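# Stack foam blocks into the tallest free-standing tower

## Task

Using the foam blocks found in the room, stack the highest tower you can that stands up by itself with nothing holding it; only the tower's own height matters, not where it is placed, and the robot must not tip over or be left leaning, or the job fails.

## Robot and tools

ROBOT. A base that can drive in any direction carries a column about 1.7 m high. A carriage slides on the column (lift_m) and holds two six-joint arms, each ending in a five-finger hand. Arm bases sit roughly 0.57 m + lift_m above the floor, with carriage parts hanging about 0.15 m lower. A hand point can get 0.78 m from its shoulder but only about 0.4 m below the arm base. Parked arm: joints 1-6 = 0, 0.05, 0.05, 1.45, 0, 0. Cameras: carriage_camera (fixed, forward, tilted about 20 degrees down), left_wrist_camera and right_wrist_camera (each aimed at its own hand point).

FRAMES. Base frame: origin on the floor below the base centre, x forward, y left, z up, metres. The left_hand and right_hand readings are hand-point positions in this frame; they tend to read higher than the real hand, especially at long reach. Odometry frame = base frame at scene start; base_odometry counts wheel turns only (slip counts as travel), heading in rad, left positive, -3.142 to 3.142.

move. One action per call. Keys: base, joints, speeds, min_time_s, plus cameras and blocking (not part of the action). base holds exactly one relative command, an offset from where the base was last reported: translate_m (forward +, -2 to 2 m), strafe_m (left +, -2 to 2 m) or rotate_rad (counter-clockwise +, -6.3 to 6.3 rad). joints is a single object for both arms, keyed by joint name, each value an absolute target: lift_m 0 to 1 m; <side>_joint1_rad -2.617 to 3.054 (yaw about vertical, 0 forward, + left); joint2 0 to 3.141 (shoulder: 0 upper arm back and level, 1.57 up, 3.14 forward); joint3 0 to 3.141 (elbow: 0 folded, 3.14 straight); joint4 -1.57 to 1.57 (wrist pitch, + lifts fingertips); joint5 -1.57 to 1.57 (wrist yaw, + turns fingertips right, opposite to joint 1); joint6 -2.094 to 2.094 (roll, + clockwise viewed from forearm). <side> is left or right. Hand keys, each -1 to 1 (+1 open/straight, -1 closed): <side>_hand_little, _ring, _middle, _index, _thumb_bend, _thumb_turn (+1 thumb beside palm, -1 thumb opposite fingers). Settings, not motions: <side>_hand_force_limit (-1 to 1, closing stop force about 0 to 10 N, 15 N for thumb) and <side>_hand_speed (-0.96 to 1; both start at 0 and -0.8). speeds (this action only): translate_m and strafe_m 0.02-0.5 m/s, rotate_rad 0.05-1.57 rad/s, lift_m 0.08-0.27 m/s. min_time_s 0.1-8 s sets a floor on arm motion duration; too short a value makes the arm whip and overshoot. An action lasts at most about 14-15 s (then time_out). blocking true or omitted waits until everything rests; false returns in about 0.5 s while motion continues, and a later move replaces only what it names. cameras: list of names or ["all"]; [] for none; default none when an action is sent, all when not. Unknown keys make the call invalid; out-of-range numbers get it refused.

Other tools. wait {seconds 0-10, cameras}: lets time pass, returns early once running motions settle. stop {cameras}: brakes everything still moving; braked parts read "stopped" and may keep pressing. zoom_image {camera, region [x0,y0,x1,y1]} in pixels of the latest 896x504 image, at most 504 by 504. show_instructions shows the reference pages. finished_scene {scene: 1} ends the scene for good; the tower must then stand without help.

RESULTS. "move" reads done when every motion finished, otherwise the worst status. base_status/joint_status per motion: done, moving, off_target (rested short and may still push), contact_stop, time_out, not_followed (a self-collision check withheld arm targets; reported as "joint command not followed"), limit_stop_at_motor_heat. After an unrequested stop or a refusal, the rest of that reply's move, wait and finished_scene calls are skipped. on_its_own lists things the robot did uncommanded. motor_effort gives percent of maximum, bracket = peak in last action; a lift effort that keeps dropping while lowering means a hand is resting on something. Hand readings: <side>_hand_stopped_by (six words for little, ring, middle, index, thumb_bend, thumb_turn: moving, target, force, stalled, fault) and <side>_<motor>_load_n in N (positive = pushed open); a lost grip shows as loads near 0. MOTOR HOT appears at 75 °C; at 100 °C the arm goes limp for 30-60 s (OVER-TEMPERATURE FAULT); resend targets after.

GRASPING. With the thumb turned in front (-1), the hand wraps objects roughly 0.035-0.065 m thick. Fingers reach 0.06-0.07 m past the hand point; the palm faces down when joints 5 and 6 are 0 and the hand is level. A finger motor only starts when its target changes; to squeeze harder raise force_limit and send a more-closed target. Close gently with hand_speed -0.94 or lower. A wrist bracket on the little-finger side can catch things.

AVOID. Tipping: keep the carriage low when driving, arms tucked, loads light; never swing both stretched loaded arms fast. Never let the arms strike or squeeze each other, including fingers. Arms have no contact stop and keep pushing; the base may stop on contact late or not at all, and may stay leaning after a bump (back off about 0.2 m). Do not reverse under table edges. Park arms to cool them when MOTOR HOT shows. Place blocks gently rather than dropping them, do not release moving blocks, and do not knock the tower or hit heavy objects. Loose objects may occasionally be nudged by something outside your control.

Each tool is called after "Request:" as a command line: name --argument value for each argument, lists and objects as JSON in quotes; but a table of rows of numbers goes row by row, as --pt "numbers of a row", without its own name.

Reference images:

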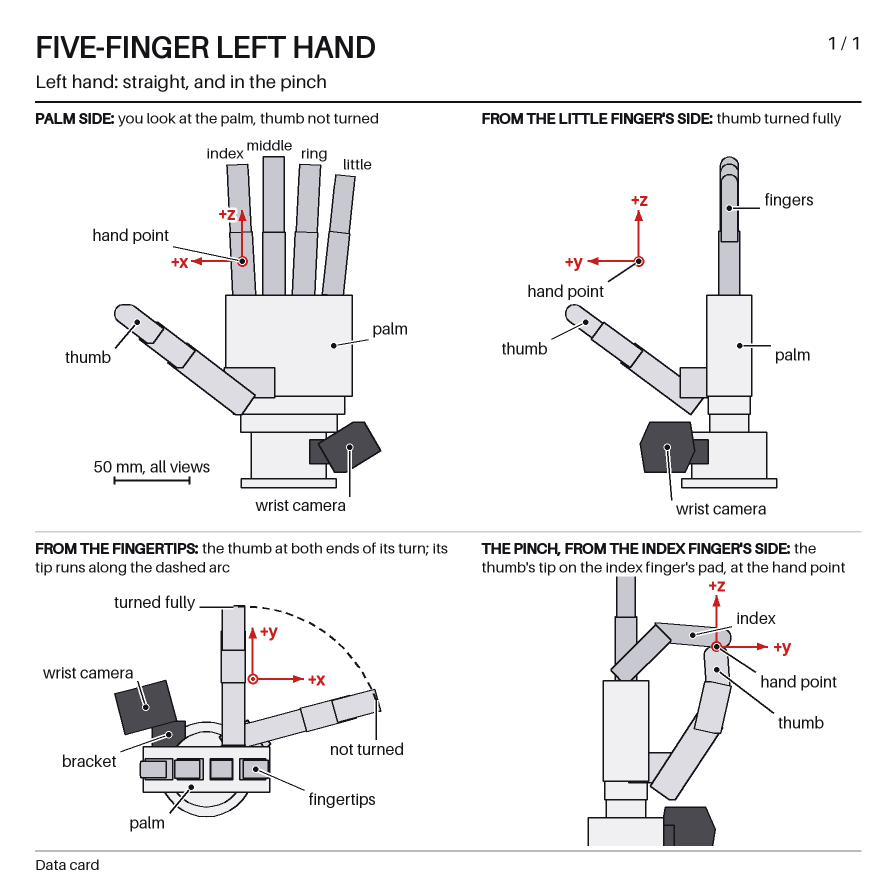

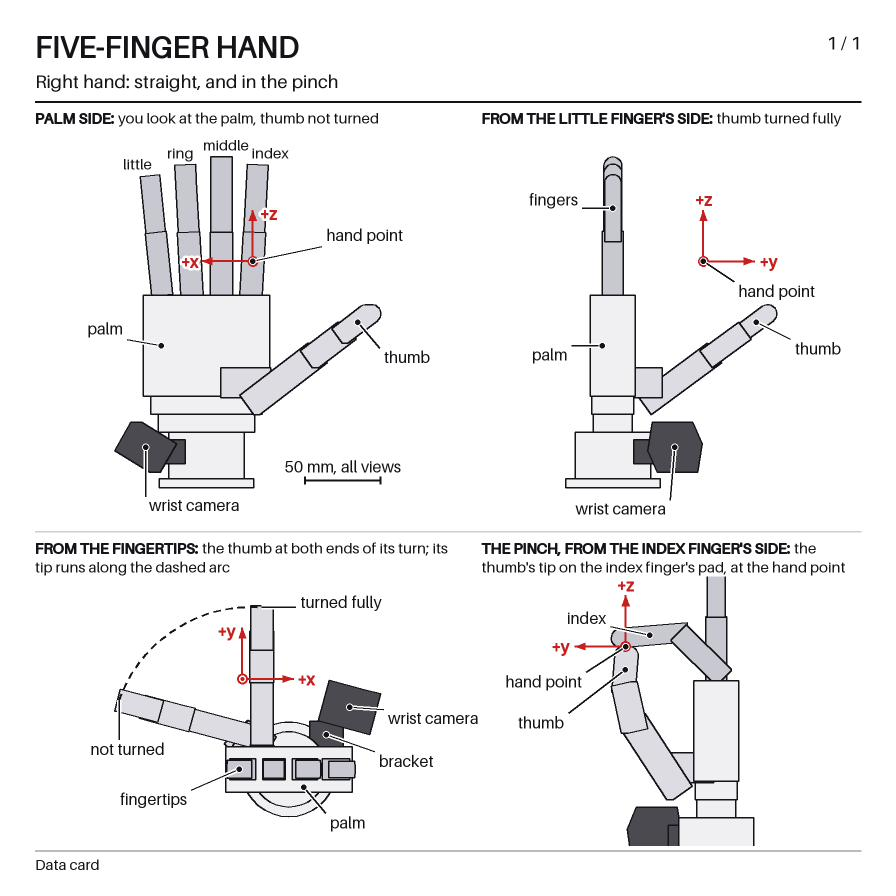

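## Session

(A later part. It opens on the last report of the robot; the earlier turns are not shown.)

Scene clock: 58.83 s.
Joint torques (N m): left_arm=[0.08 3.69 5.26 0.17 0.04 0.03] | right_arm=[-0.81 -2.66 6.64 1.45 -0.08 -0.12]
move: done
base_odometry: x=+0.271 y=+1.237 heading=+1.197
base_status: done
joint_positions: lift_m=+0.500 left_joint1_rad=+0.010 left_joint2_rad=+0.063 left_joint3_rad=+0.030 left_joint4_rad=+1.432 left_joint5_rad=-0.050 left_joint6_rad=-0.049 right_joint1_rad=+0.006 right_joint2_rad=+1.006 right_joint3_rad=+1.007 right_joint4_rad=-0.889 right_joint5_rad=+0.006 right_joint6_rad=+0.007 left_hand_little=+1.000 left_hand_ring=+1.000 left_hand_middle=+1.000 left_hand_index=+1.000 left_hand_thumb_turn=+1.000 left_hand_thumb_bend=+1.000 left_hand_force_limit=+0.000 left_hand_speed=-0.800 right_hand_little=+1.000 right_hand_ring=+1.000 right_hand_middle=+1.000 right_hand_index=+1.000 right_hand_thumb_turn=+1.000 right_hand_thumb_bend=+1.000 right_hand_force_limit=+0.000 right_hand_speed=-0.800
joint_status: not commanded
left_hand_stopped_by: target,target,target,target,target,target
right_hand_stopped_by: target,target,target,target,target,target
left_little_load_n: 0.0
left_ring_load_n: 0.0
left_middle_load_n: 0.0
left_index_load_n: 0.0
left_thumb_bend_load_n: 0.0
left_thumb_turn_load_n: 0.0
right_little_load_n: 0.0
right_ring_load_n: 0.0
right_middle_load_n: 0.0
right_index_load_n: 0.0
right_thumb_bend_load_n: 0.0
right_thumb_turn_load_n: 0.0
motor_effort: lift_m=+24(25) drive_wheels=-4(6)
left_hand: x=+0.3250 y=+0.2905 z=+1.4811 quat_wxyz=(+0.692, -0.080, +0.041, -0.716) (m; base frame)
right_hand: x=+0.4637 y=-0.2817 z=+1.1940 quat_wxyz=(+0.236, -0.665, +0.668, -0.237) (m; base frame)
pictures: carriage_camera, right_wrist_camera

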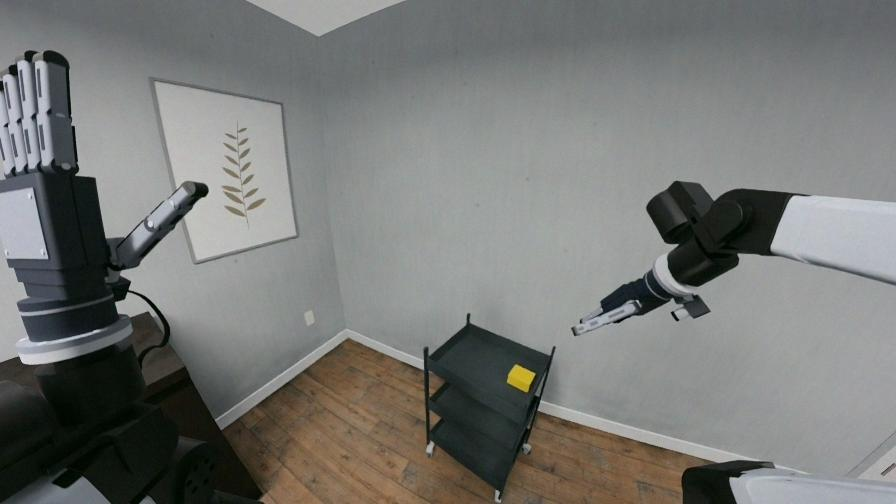

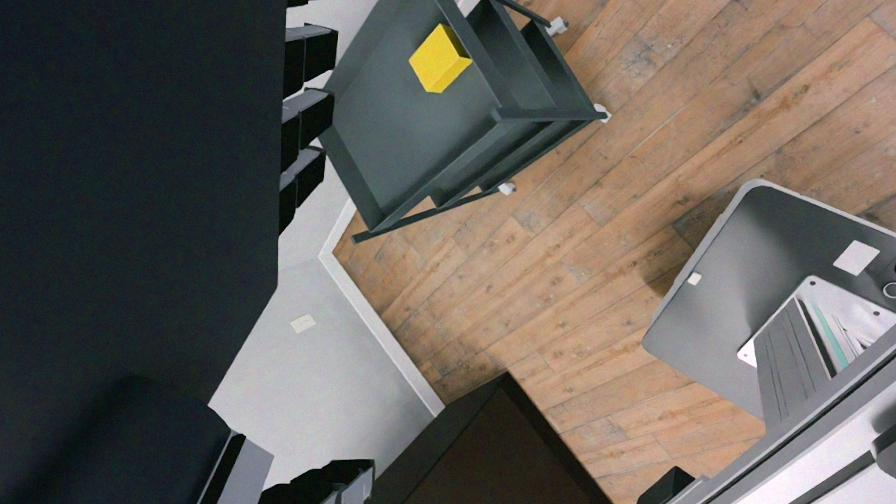

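Request:
move --base '{"translate_m": 0.15}' --speeds '{"translate_m": 0.15}' --joints '{"right_joint1_rad": -0.03, "right_joint2_rad": 2.65, "right_joint3_rad": 1.511, "right_joint4_rad": 0.089, "right_joint5_rad": 0.0, "right_joint6_rad": 0.0}' --min_time_s 3 --cameras '["carriage_camera", "right_wrist_camera"]'

Scene clock: 69.20 s.
Joint torques (N m): left_arm=[0.1 3.69 5.12 0.13 0.04 0.02] | right_arm=[-0.96 -10.97 6.82 1.39 -0.06 -0.14]
move: done
base_odometry: x=+0.325 y=+1.377 heading=+1.197
base_status: done
joint_positions: lift_m=+0.500 left_joint1_rad=+0.010 left_joint2_rad=+0.063 left_joint3_rad=+0.030 left_joint4_rad=+1.435 left_joint5_rad=-0.050 left_joint6_rad=-0.049 right_joint1_rad=-0.022 right_joint2_rad=+2.636 right_joint3_rad=+1.495 right_joint4_rad=+0.075 right_joint5_rad=+0.006 right_joint6_rad=+0.007 left_hand_little=+1.000 left_hand_ring=+1.000 left_hand_middle=+1.000 left_hand_index=+1.000 left_hand_thumb_turn=+1.000 left_hand_thumb_bend=+1.000 left_hand_force_limit=+0.000 left_hand_speed=-0.800 right_hand_little=+1.000 right_hand_ring=+1.000 right_hand_middle=+1.000 right_hand_index=+1.000 right_hand_thumb_turn=+1.000 right_hand_thumb_bend=+1.000 right_hand_force_limit=+0.000 right_hand_speed=-0.800
joint_status: all done
left_hand_stopped_by: target,target,target,target,target,target
right_hand_stopped_by: target,target,target,target,target,target
left_little_load_n: 0.0
left_ring_load_n: 0.0
left_middle_load_n: 0.0
left_index_load_n: 0.0
left_thumb_bend_load_n: 0.0
left_thumb_turn_load_n: 0.0
right_little_load_n: 0.0
right_ring_load_n: 0.0
right_middle_load_n: 0.0
right_index_load_n: 0.0
right_thumb_bend_load_n: 0.0
right_thumb_turn_load_n: 0.0
motor_effort: lift_m=+22(25) drive_wheels=-4(7)
left_hand: x=+0.3244 y=+0.2905 z=+1.4813 quat_wxyz=(+0.692, -0.079, +0.040, -0.716) (m; base frame)
right_hand: x=+0.7028 y=-0.2940 z=+0.8230 quat_wxyz=(+0.173, -0.674, +0.695, -0.180) (m; base frame)
pictures: carriage_camera, right_wrist_camera

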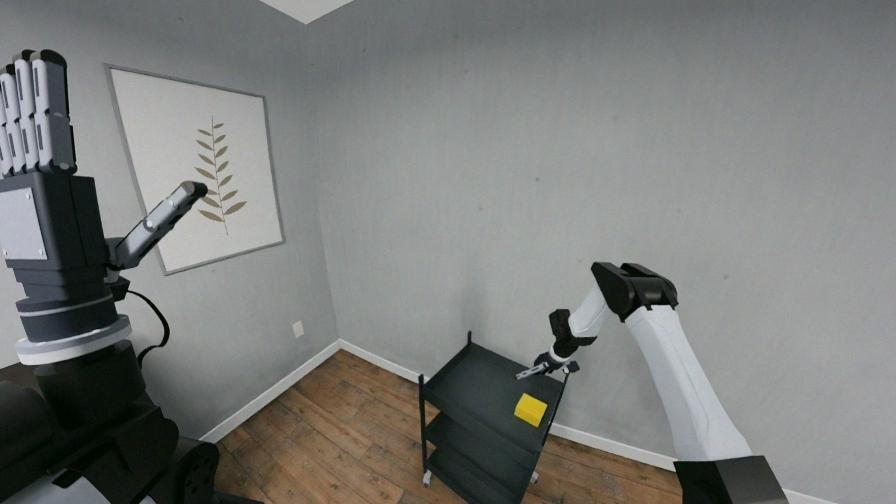

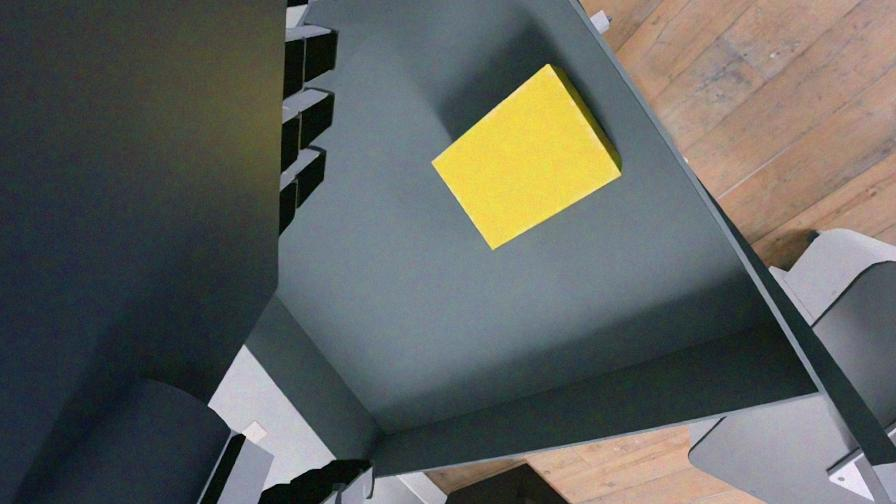

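Request:
move --joints '{"right_joint1_rad": 0.0, "right_joint2_rad": 1.0, "right_joint3_rad": 1.0, "right_joint4_rad": 0, "right_joint5_rad": 0.0, "right_joint6_rad": 0.0}' --cameras '[]'

Request:
move --joints '{"right_joint1_rad": 0.0, "right_joint2_rad": 0.05, "right_joint3_rad": 0.05, "right_joint4_rad": 1.45}' --base '{"rotate_rad": -0.8}' --cameras '["carriage_camera"]'

Scene clock: 92.43 s.
Joint torques (N m): left_arm=[0.05 3.7 5.14 0.13 0.04 0.02] | right_arm=[0.29 -2.93 7.15 2.01 -0.1 -0.12]
move: done
base_odometry: x=+0.325 y=+1.377 heading=+1.197
base_status: not commanded
joint_positions: lift_m=+0.500 left_joint1_rad=+0.010 left_joint2_rad=+0.063 left_joint3_rad=+0.030 left_joint4_rad=+1.435 left_joint5_rad=-0.050 left_joint6_rad=-0.049 right_joint1_rad=-0.008 right_joint2_rad=+1.003 right_joint3_rad=+1.008 right_joint4_rad=+0.016 right_joint5_rad=+0.006 right_joint6_rad=+0.007 left_hand_little=+1.000 left_hand_ring=+1.000 left_hand_middle=+1.000 left_hand_index=+1.000 left_hand_thumb_turn=+1.000 left_hand_thumb_bend=+1.000 left_hand_force_limit=+0.000 left_hand_speed=-0.800 right_hand_little=+1.000 right_hand_ring=+1.000 right_hand_middle=+1.000 right_hand_index=+1.000 right_hand_thumb_turn=+1.000 right_hand_thumb_bend=+1.000 right_hand_force_limit=+0.000 right_hand_speed=-0.800
joint_status: all done
left_hand_stopped_by: target,target,target,target,target,target
right_hand_stopped_by: target,target,target,target,target,target
left_little_load_n: 0.0
left_ring_load_n: 0.0
left_middle_load_n: 0.0
left_index_load_n: 0.0
left_thumb_bend_load_n: 0.0
left_thumb_turn_load_n: 0.0
right_little_load_n: 0.0
right_ring_load_n: 0.0
right_middle_load_n: 0.0
right_index_load_n: 0.0
right_thumb_bend_load_n: 0.0
right_thumb_turn_load_n: 0.0
motor_effort: lift_m=+23(25) drive_wheels=+0(4)
left_hand: x=+0.3244 y=+0.2905 z=+1.4813 quat_wxyz=(+0.692, -0.079, +0.040, -0.716) (m; base frame)
right_hand: x=+0.6100 y=-0.2861 z=+1.3862 quat_wxyz=(+0.504, -0.490, +0.500, -0.507) (m; base frame)
pictures: none
No camera images: "cameras" was empty.

Scene clock: 94.73 s.
Joint torques (N m): left_arm=[0.09 3.64 5.12 0.13 0.03 0.03] | right_arm=[0.12 2.52 4.97 0.04 -0.02 -0.14]
move: done
base_odometry: x=+0.325 y=+1.377 heading=+0.397
base_status: done
joint_positions: lift_m=+0.500 left_joint1_rad=+0.010 left_joint2_rad=+0.063 left_joint3_rad=+0.030 left_joint4_rad=+1.435 left_joint5_rad=-0.050 left_joint6_rad=-0.049 right_joint1_rad=-0.006 right_joint2_rad=+0.055 right_joint3_rad=+0.059 right_joint4_rad=+1.440 right_joint5_rad=+0.005 right_joint6_rad=+0.007 left_hand_little=+1.000 left_hand_ring=+1.000 left_hand_middle=+1.000 left_hand_index=+1.000 left_hand_thumb_turn=+1.000 left_hand_thumb_bend=+1.000 left_hand_force_limit=+0.000 left_hand_speed=-0.800 right_hand_little=+1.000 right_hand_ring=+1.000 right_hand_middle=+1.000 right_hand_index=+1.000 right_hand_thumb_turn=+1.000 right_hand_thumb_bend=+1.000 right_hand_force_limit=+0.000 right_hand_speed=-0.800
joint_status: all done
left_hand_stopped_by: target,target,target,target,target,target
right_hand_stopped_by: target,target,target,target,target,target
left_little_load_n: 0.0
left_ring_load_n: 0.0
left_middle_load_n: 0.0
left_index_load_n: 0.0
left_thumb_bend_load_n: 0.0
left_thumb_turn_load_n: 0.0
right_little_load_n: 0.0
right_ring_load_n: 0.0
right_middle_load_n: 0.0
right_index_load_n: 0.0
right_thumb_bend_load_n: 0.0
right_thumb_turn_load_n: 0.0
motor_effort: lift_m=+22(24) drive_wheels=+1(7)
left_hand: x=+0.3244 y=+0.2905 z=+1.4813 quat_wxyz=(+0.692, -0.079, +0.040, -0.716) (m; base frame)
right_hand: x=+0.3124 y=-0.2836 z=+1.4909 quat_wxyz=(+0.706, -0.043, +0.047, -0.705) (m; base frame)
pictures: carriage_camera

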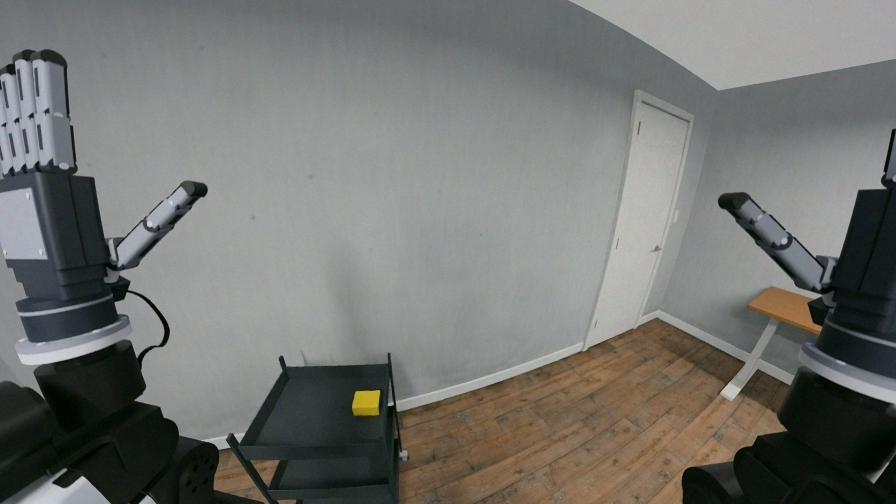

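Request:
move --joints '{"left_joint1_rad": 0.024, "left_joint2_rad": 1.0, "left_joint3_rad": 1.0, "left_joint4_rad": 0, "left_joint5_rad": 0.0, "left_joint6_rad": 0.0, "left_hand_thumb_turn": -1, "left_hand_ring": -1, "left_hand_little": -1, "left_hand_speed": 0.0}' --cameras '[]'

Request:
move --joints '{"left_joint1_rad": 0.024, "left_joint2_rad": 2.393, "left_joint3_rad": 1.15, "left_joint4_rad": 0.458, "left_joint5_rad": 0.0, "left_joint6_rad": 0.0}' --min_time_s 2.5 --cameras '["carriage_camera", "left_wrist_camera"]'

Scene clock: 97.97 s.
Joint torques (N m): left_arm=[0.72 -2.17 8.91 2.18 0.08 0.13] | right_arm=[0.13 2.44 4.9 0.04 -0.06 -0.1]
move: done
base_odometry: x=+0.325 y=+1.377 heading=+0.397
base_status: not commanded
joint_positions: lift_m=+0.500 left_joint1_rad=+0.016 left_joint2_rad=+0.995 left_joint3_rad=+0.973 left_joint4_rad=+0.020 left_joint5_rad=-0.008 left_joint6_rad=-0.008 right_joint1_rad=-0.006 right_joint2_rad=+0.055 right_joint3_rad=+0.059 right_joint4_rad=+1.440 right_joint5_rad=+0.005 right_joint6_rad=+0.007 left_hand_little=-1.000 left_hand_ring=-1.000 left_hand_middle=+1.000 left_hand_index=+1.000 left_hand_thumb_turn=-1.000 left_hand_thumb_bend=+1.000 left_hand_force_limit=+0.000 left_hand_speed=+0.000 right_hand_little=+1.000 right_hand_ring=+1.000 right_hand_middle=+1.000 right_hand_index=+1.000 right_hand_thumb_turn=+1.000 right_hand_thumb_bend=+1.000 right_hand_force_limit=+0.000 right_hand_speed=-0.800
joint_status: all done
left_hand_stopped_by: target,target,target,target,target,target
right_hand_stopped_by: target,target,target,target,target,target
left_little_load_n: 0.0
left_ring_load_n: 0.0
left_middle_load_n: 0.0
left_index_load_n: 0.0
left_thumb_bend_load_n: 0.0
left_thumb_turn_load_n: 0.0
right_little_load_n: 0.0
right_ring_load_n: 0.0
right_middle_load_n: 0.0
right_index_load_n: 0.0
right_thumb_bend_load_n: 0.0
right_thumb_turn_load_n: 0.0
motor_effort: lift_m=+23(24) drive_wheels=+1(1)
left_hand: x=+0.6088 y=+0.2899 z=+1.3723 quat_wxyz=(+0.503, -0.509, +0.493, -0.495) (m; base frame)
right_hand: x=+0.3124 y=-0.2836 z=+1.4909 quat_wxyz=(+0.706, -0.043, +0.047, -0.705) (m; base frame)
pictures: none
No camera images: "cameras" was empty.

Scene clock: 100.77 s.
Joint torques (N m): left_arm=[0.76 -10.06 5.71 1.94 0.08 0.11] | right_arm=[0.06 2.47 4.94 0.04 -0.01 -0.12]
move: done
base_odometry: x=+0.325 y=+1.377 heading=+0.397
base_status: not commanded
joint_positions: lift_m=+0.500 left_joint1_rad=+0.016 left_joint2_rad=+2.375 left_joint3_rad=+1.132 left_joint4_rad=+0.450 left_joint5_rad=-0.007 left_joint6_rad=-0.008 right_joint1_rad=-0.006 right_joint2_rad=+0.055 right_joint3_rad=+0.059 right_joint4_rad=+1.440 right_joint5_rad=+0.005 right_joint6_rad=+0.007 left_hand_little=-1.000 left_hand_ring=-1.000 left_hand_middle=+1.000 left_hand_index=+1.000 left_hand_thumb_turn=-1.000 left_hand_thumb_bend=+1.000 left_hand_force_limit=+0.000 left_hand_speed=+0.000 right_hand_little=+1.000 right_hand_ring=+1.000 right_hand_middle=+1.000 right_hand_index=+1.000 right_hand_thumb_turn=+1.000 right_hand_thumb_bend=+1.000 right_hand_force_limit=+0.000 right_hand_speed=-0.800
joint_status: all done
left_hand_stopped_by: target,target,target,target,target,target
right_hand_stopped_by: target,target,target,target,target,target
left_little_load_n: 0.0
left_ring_load_n: 0.0
left_middle_load_n: 0.0
left_index_load_n: 0.0
left_thumb_bend_load_n: 0.0
left_thumb_turn_load_n: 0.0
right_little_load_n: 0.0
right_ring_load_n: 0.0
right_middle_load_n: 0.0
right_index_load_n: 0.0
right_thumb_bend_load_n: 0.0
right_thumb_turn_load_n: 0.0
motor_effort: lift_m=+22(24) drive_wheels=+0(1)
left_hand: x=+0.7093 y=+0.2914 z=+0.8940 quat_wxyz=(+0.272, -0.663, +0.645, -0.265) (m; base frame)
right_hand: x=+0.3124 y=-0.2836 z=+1.4909 quat_wxyz=(+0.706, -0.043, +0.047, -0.705) (m; base frame)
pictures: carriage_camera, left_wrist_camera

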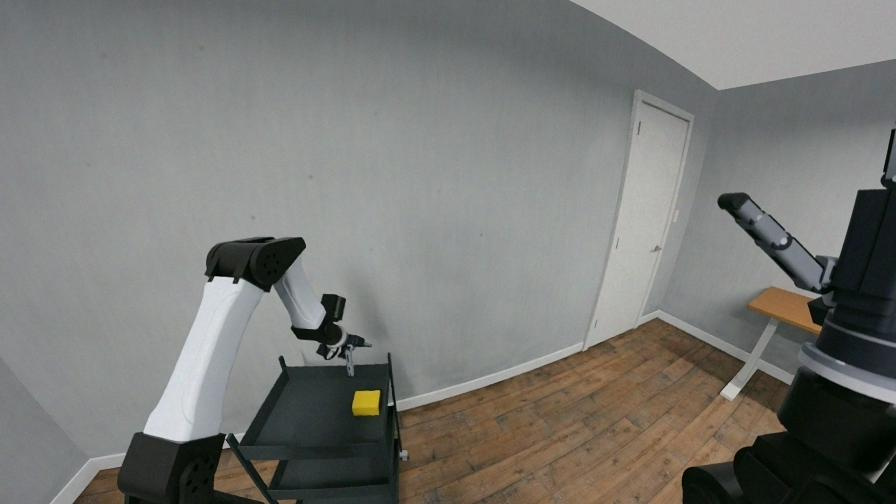

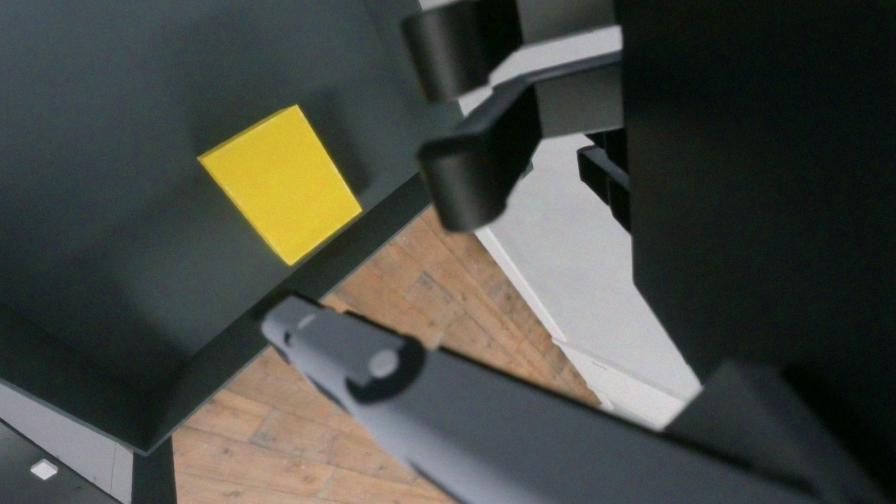

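Request:
zoom_image --camera "carriage_camera" --region '[210, 330, 430, 504]'

Scaled by 2.291 from the camera's 896x504 image, which has a finer 1280x720 frame.

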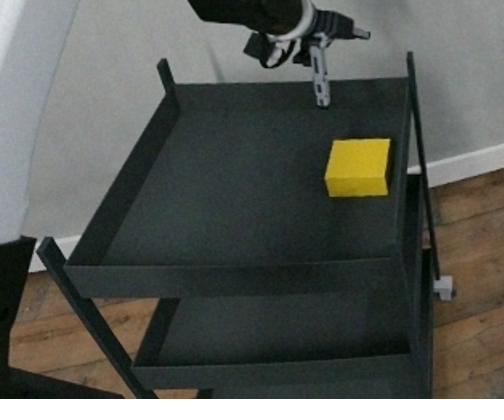

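Request:
move --joints '{"lift_m": 0.4}' --cameras '["carriage_camera", "left_wrist_camera"]'

Scene clock: 109.60 s.
Joint torques (N m): left_arm=[0.76 -11.07 5.2 1.86 0.08 0.11] | right_arm=[0.06 2.62 5.56 0.05 -0.07 -0.13]
move: done
base_odometry: x=+0.325 y=+1.377 heading=+0.397
base_status: not commanded
joint_positions: lift_m=+0.400 left_joint1_rad=+0.016 left_joint2_rad=+2.387 left_joint3_rad=+1.139 left_joint4_rad=+0.460 left_joint5_rad=-0.007 left_joint6_rad=-0.008 right_joint1_rad=-0.006 right_joint2_rad=+0.054 right_joint3_rad=+0.052 right_joint4_rad=+1.442 right_joint5_rad=+0.005 right_joint6_rad=+0.006 left_hand_little=-1.000 left_hand_ring=-1.000 left_hand_middle=+1.000 left_hand_index=+1.000 left_hand_thumb_turn=-1.000 left_hand_thumb_bend=+1.000 left_hand_force_limit=+0.000 left_hand_speed=+0.000 right_hand_little=+1.000 right_hand_ring=+1.000 right_hand_middle=+1.000 right_hand_index=+1.000 right_hand_thumb_turn=+1.000 right_hand_thumb_bend=+1.000 right_hand_force_limit=+0.000 right_hand_speed=-0.800
joint_status: all done
left_hand_stopped_by: target,target,target,target,target,target
right_hand_stopped_by: target,target,target,target,target,target
left_little_load_n: 0.0
left_ring_load_n: 0.0
left_middle_load_n: 0.0
left_index_load_n: 0.0
left_thumb_bend_load_n: 0.5
left_thumb_turn_load_n: 0.0
right_little_load_n: 0.0
right_ring_load_n: 0.0
right_middle_load_n: 0.0
right_index_load_n: 0.0
right_thumb_bend_load_n: 0.0
right_thumb_turn_load_n: 0.0
motor_effort: lift_m=+23(25) drive_wheels=+1(1)
left_hand: x=+0.7117 y=+0.2914 z=+0.7918 quat_wxyz=(+0.273, -0.662, +0.645, -0.266) (m; base frame)
right_hand: x=+0.3135 y=-0.2836 z=+1.3889 quat_wxyz=(+0.706, -0.044, +0.048, -0.705) (m; base frame)
pictures: carriage_camera, left_wrist_camera

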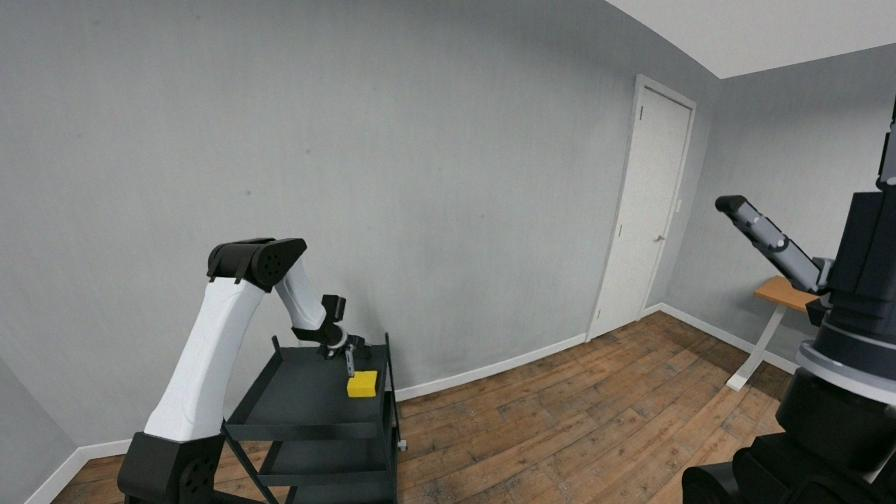

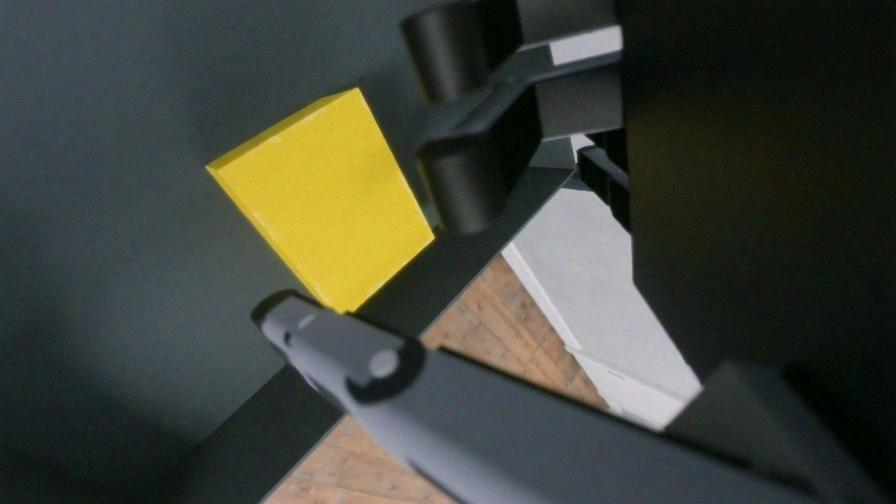

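Request:
move --joints '{"left_joint1_rad": -0.02, "left_joint2_rad": 2.431, "left_joint3_rad": 1.242, "left_joint4_rad": 0.398, "left_joint5_rad": -0.14, "left_joint6_rad": -0.14}' --cameras '["left_wrist_camera"]'

Scene clock: 125.37 s.
Joint torques (N m): left_arm=[-0.27 -10.37 5.75 1.75 -0.11 -0.07] | right_arm=[0.1 2.62 5.56 0.04 -0.04 -0.12]
move: done
base_odometry: x=+0.325 y=+1.377 heading=+0.397
base_status: not commanded
joint_positions: lift_m=+0.400 left_joint1_rad=-0.017 left_joint2_rad=+2.410 left_joint3_rad=+1.227 left_joint4_rad=+0.416 left_joint5_rad=-0.131 left_joint6_rad=-0.130 right_joint1_rad=-0.006 right_joint2_rad=+0.054 right_joint3_rad=+0.052 right_joint4_rad=+1.442 right_joint5_rad=+0.005 right_joint6_rad=+0.006 left_hand_little=-1.000 left_hand_ring=-1.000 left_hand_middle=+1.000 left_hand_index=+1.000 left_hand_thumb_turn=-1.000 left_hand_thumb_bend=+1.000 left_hand_force_limit=+0.000 left_hand_speed=+0.000 right_hand_little=+1.000 right_hand_ring=+1.000 right_hand_middle=+1.000 right_hand_index=+1.000 right_hand_thumb_turn=+1.000 right_hand_thumb_bend=+1.000 right_hand_force_limit=+0.000 right_hand_speed=-0.800
joint_status: all done
left_hand_stopped_by: target,target,target,target,target,target
right_hand_stopped_by: target,target,target,target,target,target
left_little_load_n: 0.0
left_ring_load_n: 0.0
left_middle_load_n: 0.0
left_index_load_n: 0.0
left_thumb_bend_load_n: 0.0
left_thumb_turn_load_n: 0.0
right_little_load_n: 0.0
right_ring_load_n: 0.0
right_middle_load_n: 0.0
right_index_load_n: 0.0
right_thumb_bend_load_n: 0.0
right_thumb_turn_load_n: 0.0
motor_effort: lift_m=+24(24) drive_wheels=+1(1)
left_hand: x=+0.7387 y=+0.2919 z=+0.8005 quat_wxyz=(+0.301, -0.702, +0.592, -0.256) (m; base frame)
right_hand: x=+0.3135 y=-0.2836 z=+1.3889 quat_wxyz=(+0.706, -0.044, +0.048, -0.705) (m; base frame)
pictures: left_wrist_camera

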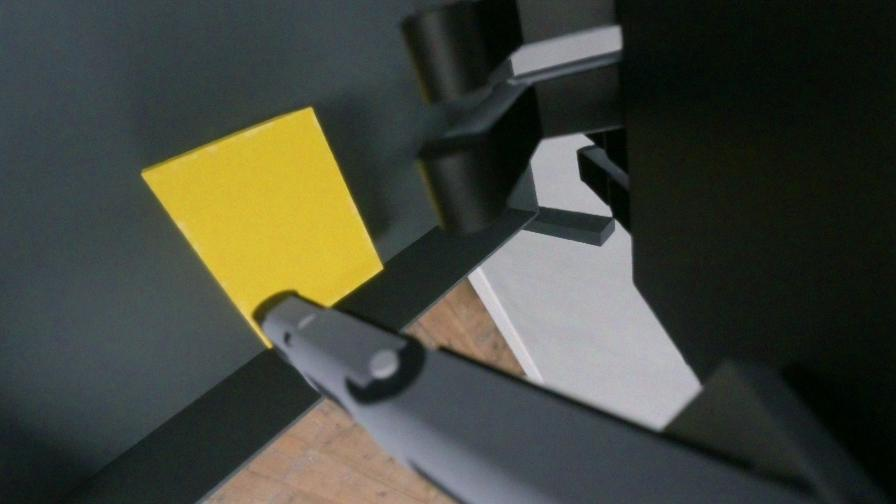

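Request:
move --joints '{"left_joint1_rad": -0.038, "left_joint2_rad": 2.373, "left_joint3_rad": 1.102, "left_joint4_rad": 0.480, "left_joint5_rad": -0.14, "left_joint6_rad": -0.14}' --cameras '[]'

Request:
move --joints '{"lift_m": 0.33}' --speeds '{"lift_m": 0.1}' --cameras '["left_wrist_camera", "carriage_camera"]'

Scene clock: 131.97 s.
Joint torques (N m): left_arm=[-0.49 -14.09 3.45 1.91 -0.12 -0.05] | right_arm=[0.16 2.65 5.57 0.05 -0.04 -0.14]
move: done
base_odometry: x=+0.325 y=+1.377 heading=+0.397
base_status: not commanded
joint_positions: lift_m=+0.400 left_joint1_rad=-0.032 left_joint2_rad=+2.405 left_joint3_rad=+1.108 left_joint4_rad=+0.473 left_joint5_rad=-0.134 left_joint6_rad=-0.132 right_joint1_rad=-0.006 right_joint2_rad=+0.054 right_joint3_rad=+0.052 right_joint4_rad=+1.442 right_joint5_rad=+0.005 right_joint6_rad=+0.006 left_hand_little=-1.000 left_hand_ring=-1.000 left_hand_middle=+1.000 left_hand_index=+1.000 left_hand_thumb_turn=-1.000 left_hand_thumb_bend=+1.000 left_hand_force_limit=+0.000 left_hand_speed=+0.000 right_hand_little=+1.000 right_hand_ring=+1.000 right_hand_middle=+1.000 right_hand_index=+1.000 right_hand_thumb_turn=+1.000 right_hand_thumb_bend=+1.000 right_hand_force_limit=+0.000 right_hand_speed=-0.800
joint_status: all done
left_hand_stopped_by: target,target,target,target,target,target
right_hand_stopped_by: target,target,target,target,target,target
left_little_load_n: 0.0
left_ring_load_n: 0.0
left_middle_load_n: 0.0
left_index_load_n: 0.0
left_thumb_bend_load_n: 0.0
left_thumb_turn_load_n: 0.0
right_little_load_n: 0.0
right_ring_load_n: 0.0
right_middle_load_n: 0.0
right_index_load_n: 0.0
right_thumb_bend_load_n: 0.0
right_thumb_turn_load_n: 0.0
motor_effort: lift_m=+24(24) drive_wheels=+1(1)
left_hand: x=+0.7001 y=+0.2855 z=+0.7774 quat_wxyz=(+0.283, -0.705, +0.605, -0.237) (m; base frame)
right_hand: x=+0.3135 y=-0.2836 z=+1.3889 quat_wxyz=(+0.706, -0.044, +0.048, -0.705) (m; base frame)
pictures: none
No camera images: "cameras" was empty.

Scene clock: 133.03 s.
Joint torques (N m): left_arm=[-0.53 -13.37 3.67 1.84 -0.11 -0.05] | right_arm=[0.09 2.73 5.64 0.05 -0.05 -0.11]
move: done
base_odometry: x=+0.325 y=+1.377 heading=+0.397
base_status: not commanded
joint_positions: lift_m=+0.330 left_joint1_rad=-0.032 left_joint2_rad=+2.395 left_joint3_rad=+1.108 left_joint4_rad=+0.481 left_joint5_rad=-0.134 left_joint6_rad=-0.132 right_joint1_rad=-0.006 right_joint2_rad=+0.053 right_joint3_rad=+0.052 right_joint4_rad=+1.443 right_joint5_rad=+0.005 right_joint6_rad=+0.006 left_hand_little=-1.000 left_hand_ring=-1.000 left_hand_middle=+1.000 left_hand_index=+1.000 left_hand_thumb_turn=-1.000 left_hand_thumb_bend=+1.000 left_hand_force_limit=+0.000 left_hand_speed=+0.000 right_hand_little=+1.000 right_hand_ring=+1.000 right_hand_middle=+1.000 right_hand_index=+1.000 right_hand_thumb_turn=+1.000 right_hand_thumb_bend=+1.000 right_hand_force_limit=+0.000 right_hand_speed=-0.800
joint_status: all done
left_hand_stopped_by: target,target,target,target,target,target
right_hand_stopped_by: target,target,target,target,target,target
left_little_load_n: 0.0
left_ring_load_n: 0.0
left_middle_load_n: 0.0
left_index_load_n: 0.0
left_thumb_bend_load_n: 0.0
left_thumb_turn_load_n: 0.0
right_little_load_n: 0.0
right_ring_load_n: 0.0
right_middle_load_n: 0.0
right_index_load_n: 0.0
right_thumb_bend_load_n: 0.0
right_thumb_turn_load_n: 0.0
motor_effort: lift_m=+23(25) drive_wheels=+1(1)
left_hand: x=+0.7049 y=+0.2853 z=+0.7132 quat_wxyz=(+0.288, -0.703, +0.603, -0.244) (m; base frame)
right_hand: x=+0.3132 y=-0.2836 z=+1.3189 quat_wxyz=(+0.706, -0.044, +0.048, -0.705) (m; base frame)
pictures: carriage_camera, left_wrist_camera

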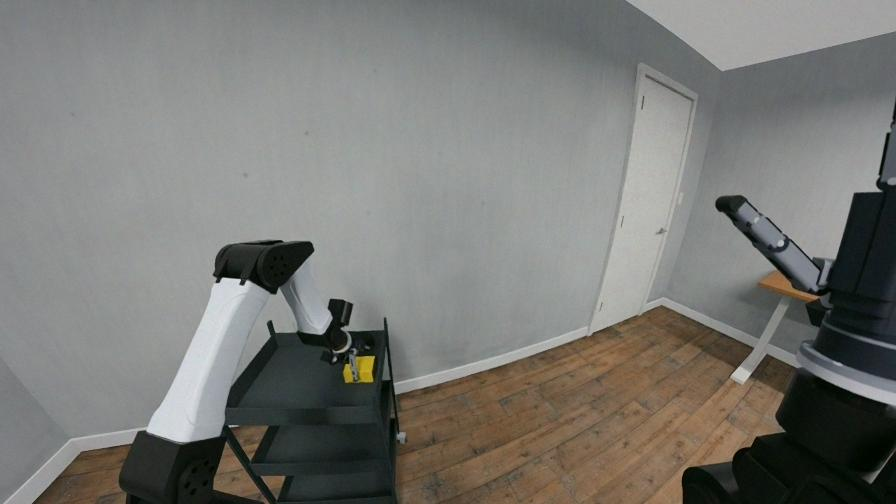

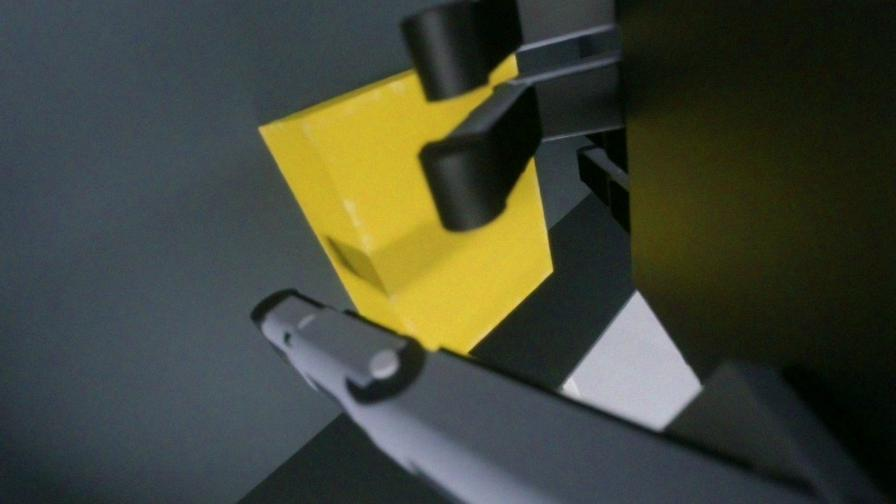

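Request:
move --joints '{"lift_m": 0.308}' --speeds '{"lift_m": 0.08}' --cameras '["left_wrist_camera", "carriage_camera"]'

Request:
zoom_image --camera "carriage_camera" --region '[300, 300, 430, 420]'

Scene clock: 135.40 s.
Joint torques (N m): left_arm=[-0.49 -12.6 3.51 1.7 -0.08 -0.05] | right_arm=[0.05 2.69 5.63 -0.01 -0.07 -0.13]
move: done
base_odometry: x=+0.325 y=+1.377 heading=+0.397
base_status: not commanded
joint_positions: lift_m=+0.308 left_joint1_rad=-0.032 left_joint2_rad=+2.387 left_joint3_rad=+1.108 left_joint4_rad=+0.499 left_joint5_rad=-0.137 left_joint6_rad=-0.132 right_joint1_rad=-0.006 right_joint2_rad=+0.053 right_joint3_rad=+0.052 right_joint4_rad=+1.443 right_joint5_rad=+0.005 right_joint6_rad=+0.006 left_hand_little=-1.000 left_hand_ring=-1.000 left_hand_middle=+1.000 left_hand_index=+1.000 left_hand_thumb_turn=-1.000 left_hand_thumb_bend=+1.000 left_hand_force_limit=+0.000 left_hand_speed=+0.000 right_hand_little=+1.000 right_hand_ring=+1.000 right_hand_middle=+1.000 right_hand_index=+1.000 right_hand_thumb_turn=+1.000 right_hand_thumb_bend=+1.000 right_hand_force_limit=+0.000 right_hand_speed=-0.800
joint_status: all done
left_hand_stopped_by: target,target,target,target,target,target
right_hand_stopped_by: target,target,target,target,target,target
left_little_load_n: 0.0
left_ring_load_n: -0.5
left_middle_load_n: 0.0
left_index_load_n: 0.0
left_thumb_bend_load_n: 0.0
left_thumb_turn_load_n: 0.0
right_little_load_n: 0.0
right_ring_load_n: 0.0
right_middle_load_n: 0.0
right_index_load_n: 0.0
right_thumb_bend_load_n: 0.5
right_thumb_turn_load_n: 0.0
motor_effort: lift_m=+23(24) drive_wheels=+1(1)
left_hand: x=+0.7113 y=+0.2858 z=+0.6980 quat_wxyz=(+0.297, -0.700, +0.598, -0.252) (m; base frame)
right_hand: x=+0.3130 y=-0.2836 z=+1.2971 quat_wxyz=(+0.706, -0.043, +0.047, -0.705) (m; base frame)
pictures: carriage_camera, left_wrist_camera

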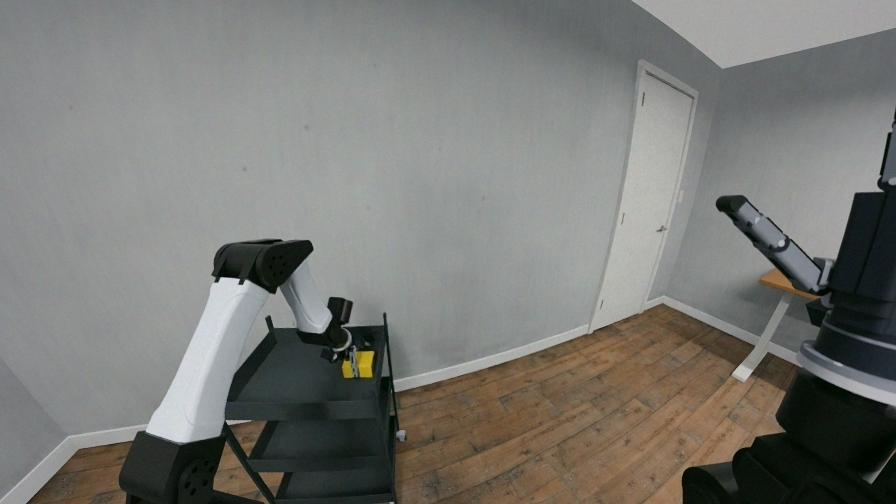

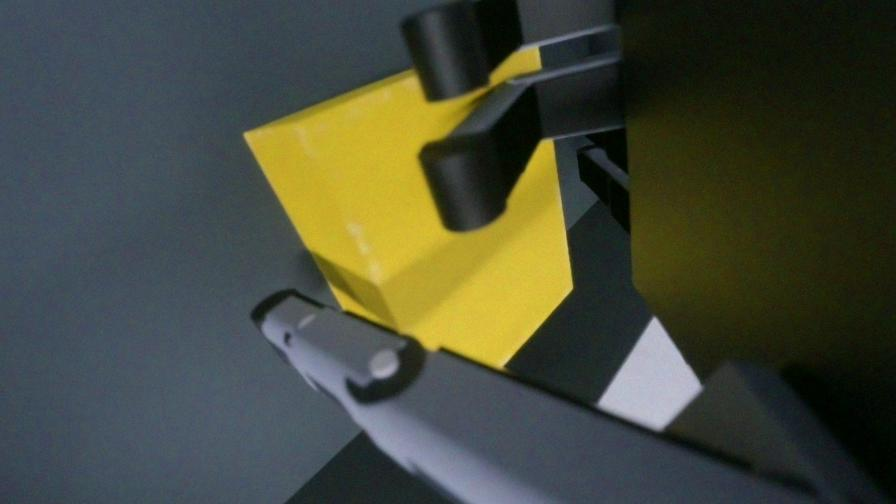

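Scaled by 3.877 from the camera's 896x504 image, which has a finer 1280x720 frame.

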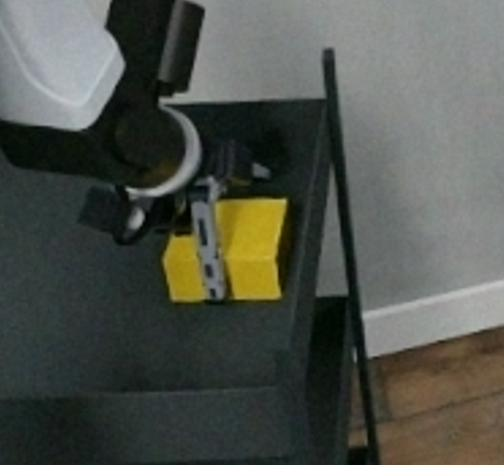

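Request:
move --joints '{"left_hand_index": -0.6, "left_hand_middle": -0.6, "left_hand_speed": -0.88, "left_hand_force_limit": -0.6}' --cameras '["left_wrist_camera"]'

Scene clock: 141.60 s.
Joint torques (N m): left_arm=[-0.49 -12.59 3.62 1.64 -0.08 -0.03] | right_arm=[0.02 2.62 5.64 0.03 -0.06 -0.13]
move: off_target
base_odometry: x=+0.325 y=+1.377 heading=+0.397
base_status: not commanded
joint_positions: lift_m=+0.308 left_joint1_rad=-0.032 left_joint2_rad=+2.387 left_joint3_rad=+1.108 left_joint4_rad=+0.505 left_joint5_rad=-0.137 left_joint6_rad=-0.133 right_joint1_rad=-0.006 right_joint2_rad=+0.053 right_joint3_rad=+0.052 right_joint4_rad=+1.443 right_joint5_rad=+0.005 right_joint6_rad=+0.006 left_hand_little=-1.000 left_hand_ring=-1.000 left_hand_middle=+0.232 left_hand_index=+0.210 left_hand_thumb_turn=-1.000 left_hand_thumb_bend=+1.000 left_hand_force_limit=-0.600 left_hand_speed=-0.880 right_hand_little=+1.000 right_hand_ring=+1.000 right_hand_middle=+1.000 right_hand_index=+1.000 right_hand_thumb_turn=+1.000 right_hand_thumb_bend=+1.000 right_hand_force_limit=+0.000 right_hand_speed=-0.800
joint_status: left_hand_middle off_target (ended at +0.232, target -0.600); left_hand_index off_target (ended at +0.210, target -0.600); the others done
left_hand_stopped_by: target,target,force,force,target,target
right_hand_stopped_by: target,target,target,target,target,target
left_little_load_n: 0.0
left_ring_load_n: 0.5
left_middle_load_n: 1.0
left_index_load_n: 3.5
left_thumb_bend_load_n: 0.5
left_thumb_turn_load_n: -0.5
right_little_load_n: 0.0
right_ring_load_n: 0.0
right_middle_load_n: 0.0
right_index_load_n: 0.0
right_thumb_bend_load_n: 0.0
right_thumb_turn_load_n: 0.0
motor_effort: lift_m=+23(24) drive_wheels=+1(1)
left_hand: x=+0.7127 y=+0.2858 z=+0.6989 quat_wxyz=(+0.298, -0.700, +0.597, -0.255) (m; base frame)
right_hand: x=+0.3130 y=-0.2836 z=+1.2971 quat_wxyz=(+0.706, -0.043, +0.047, -0.705) (m; base frame)
pictures: left_wrist_camera

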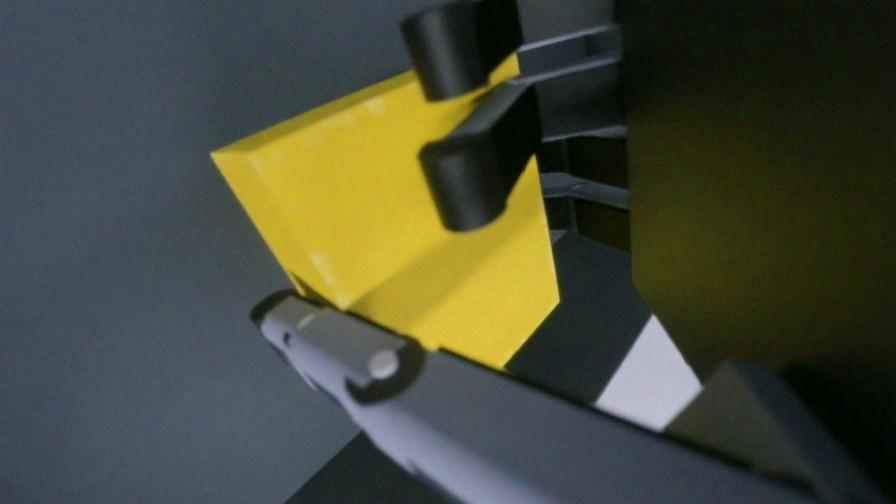

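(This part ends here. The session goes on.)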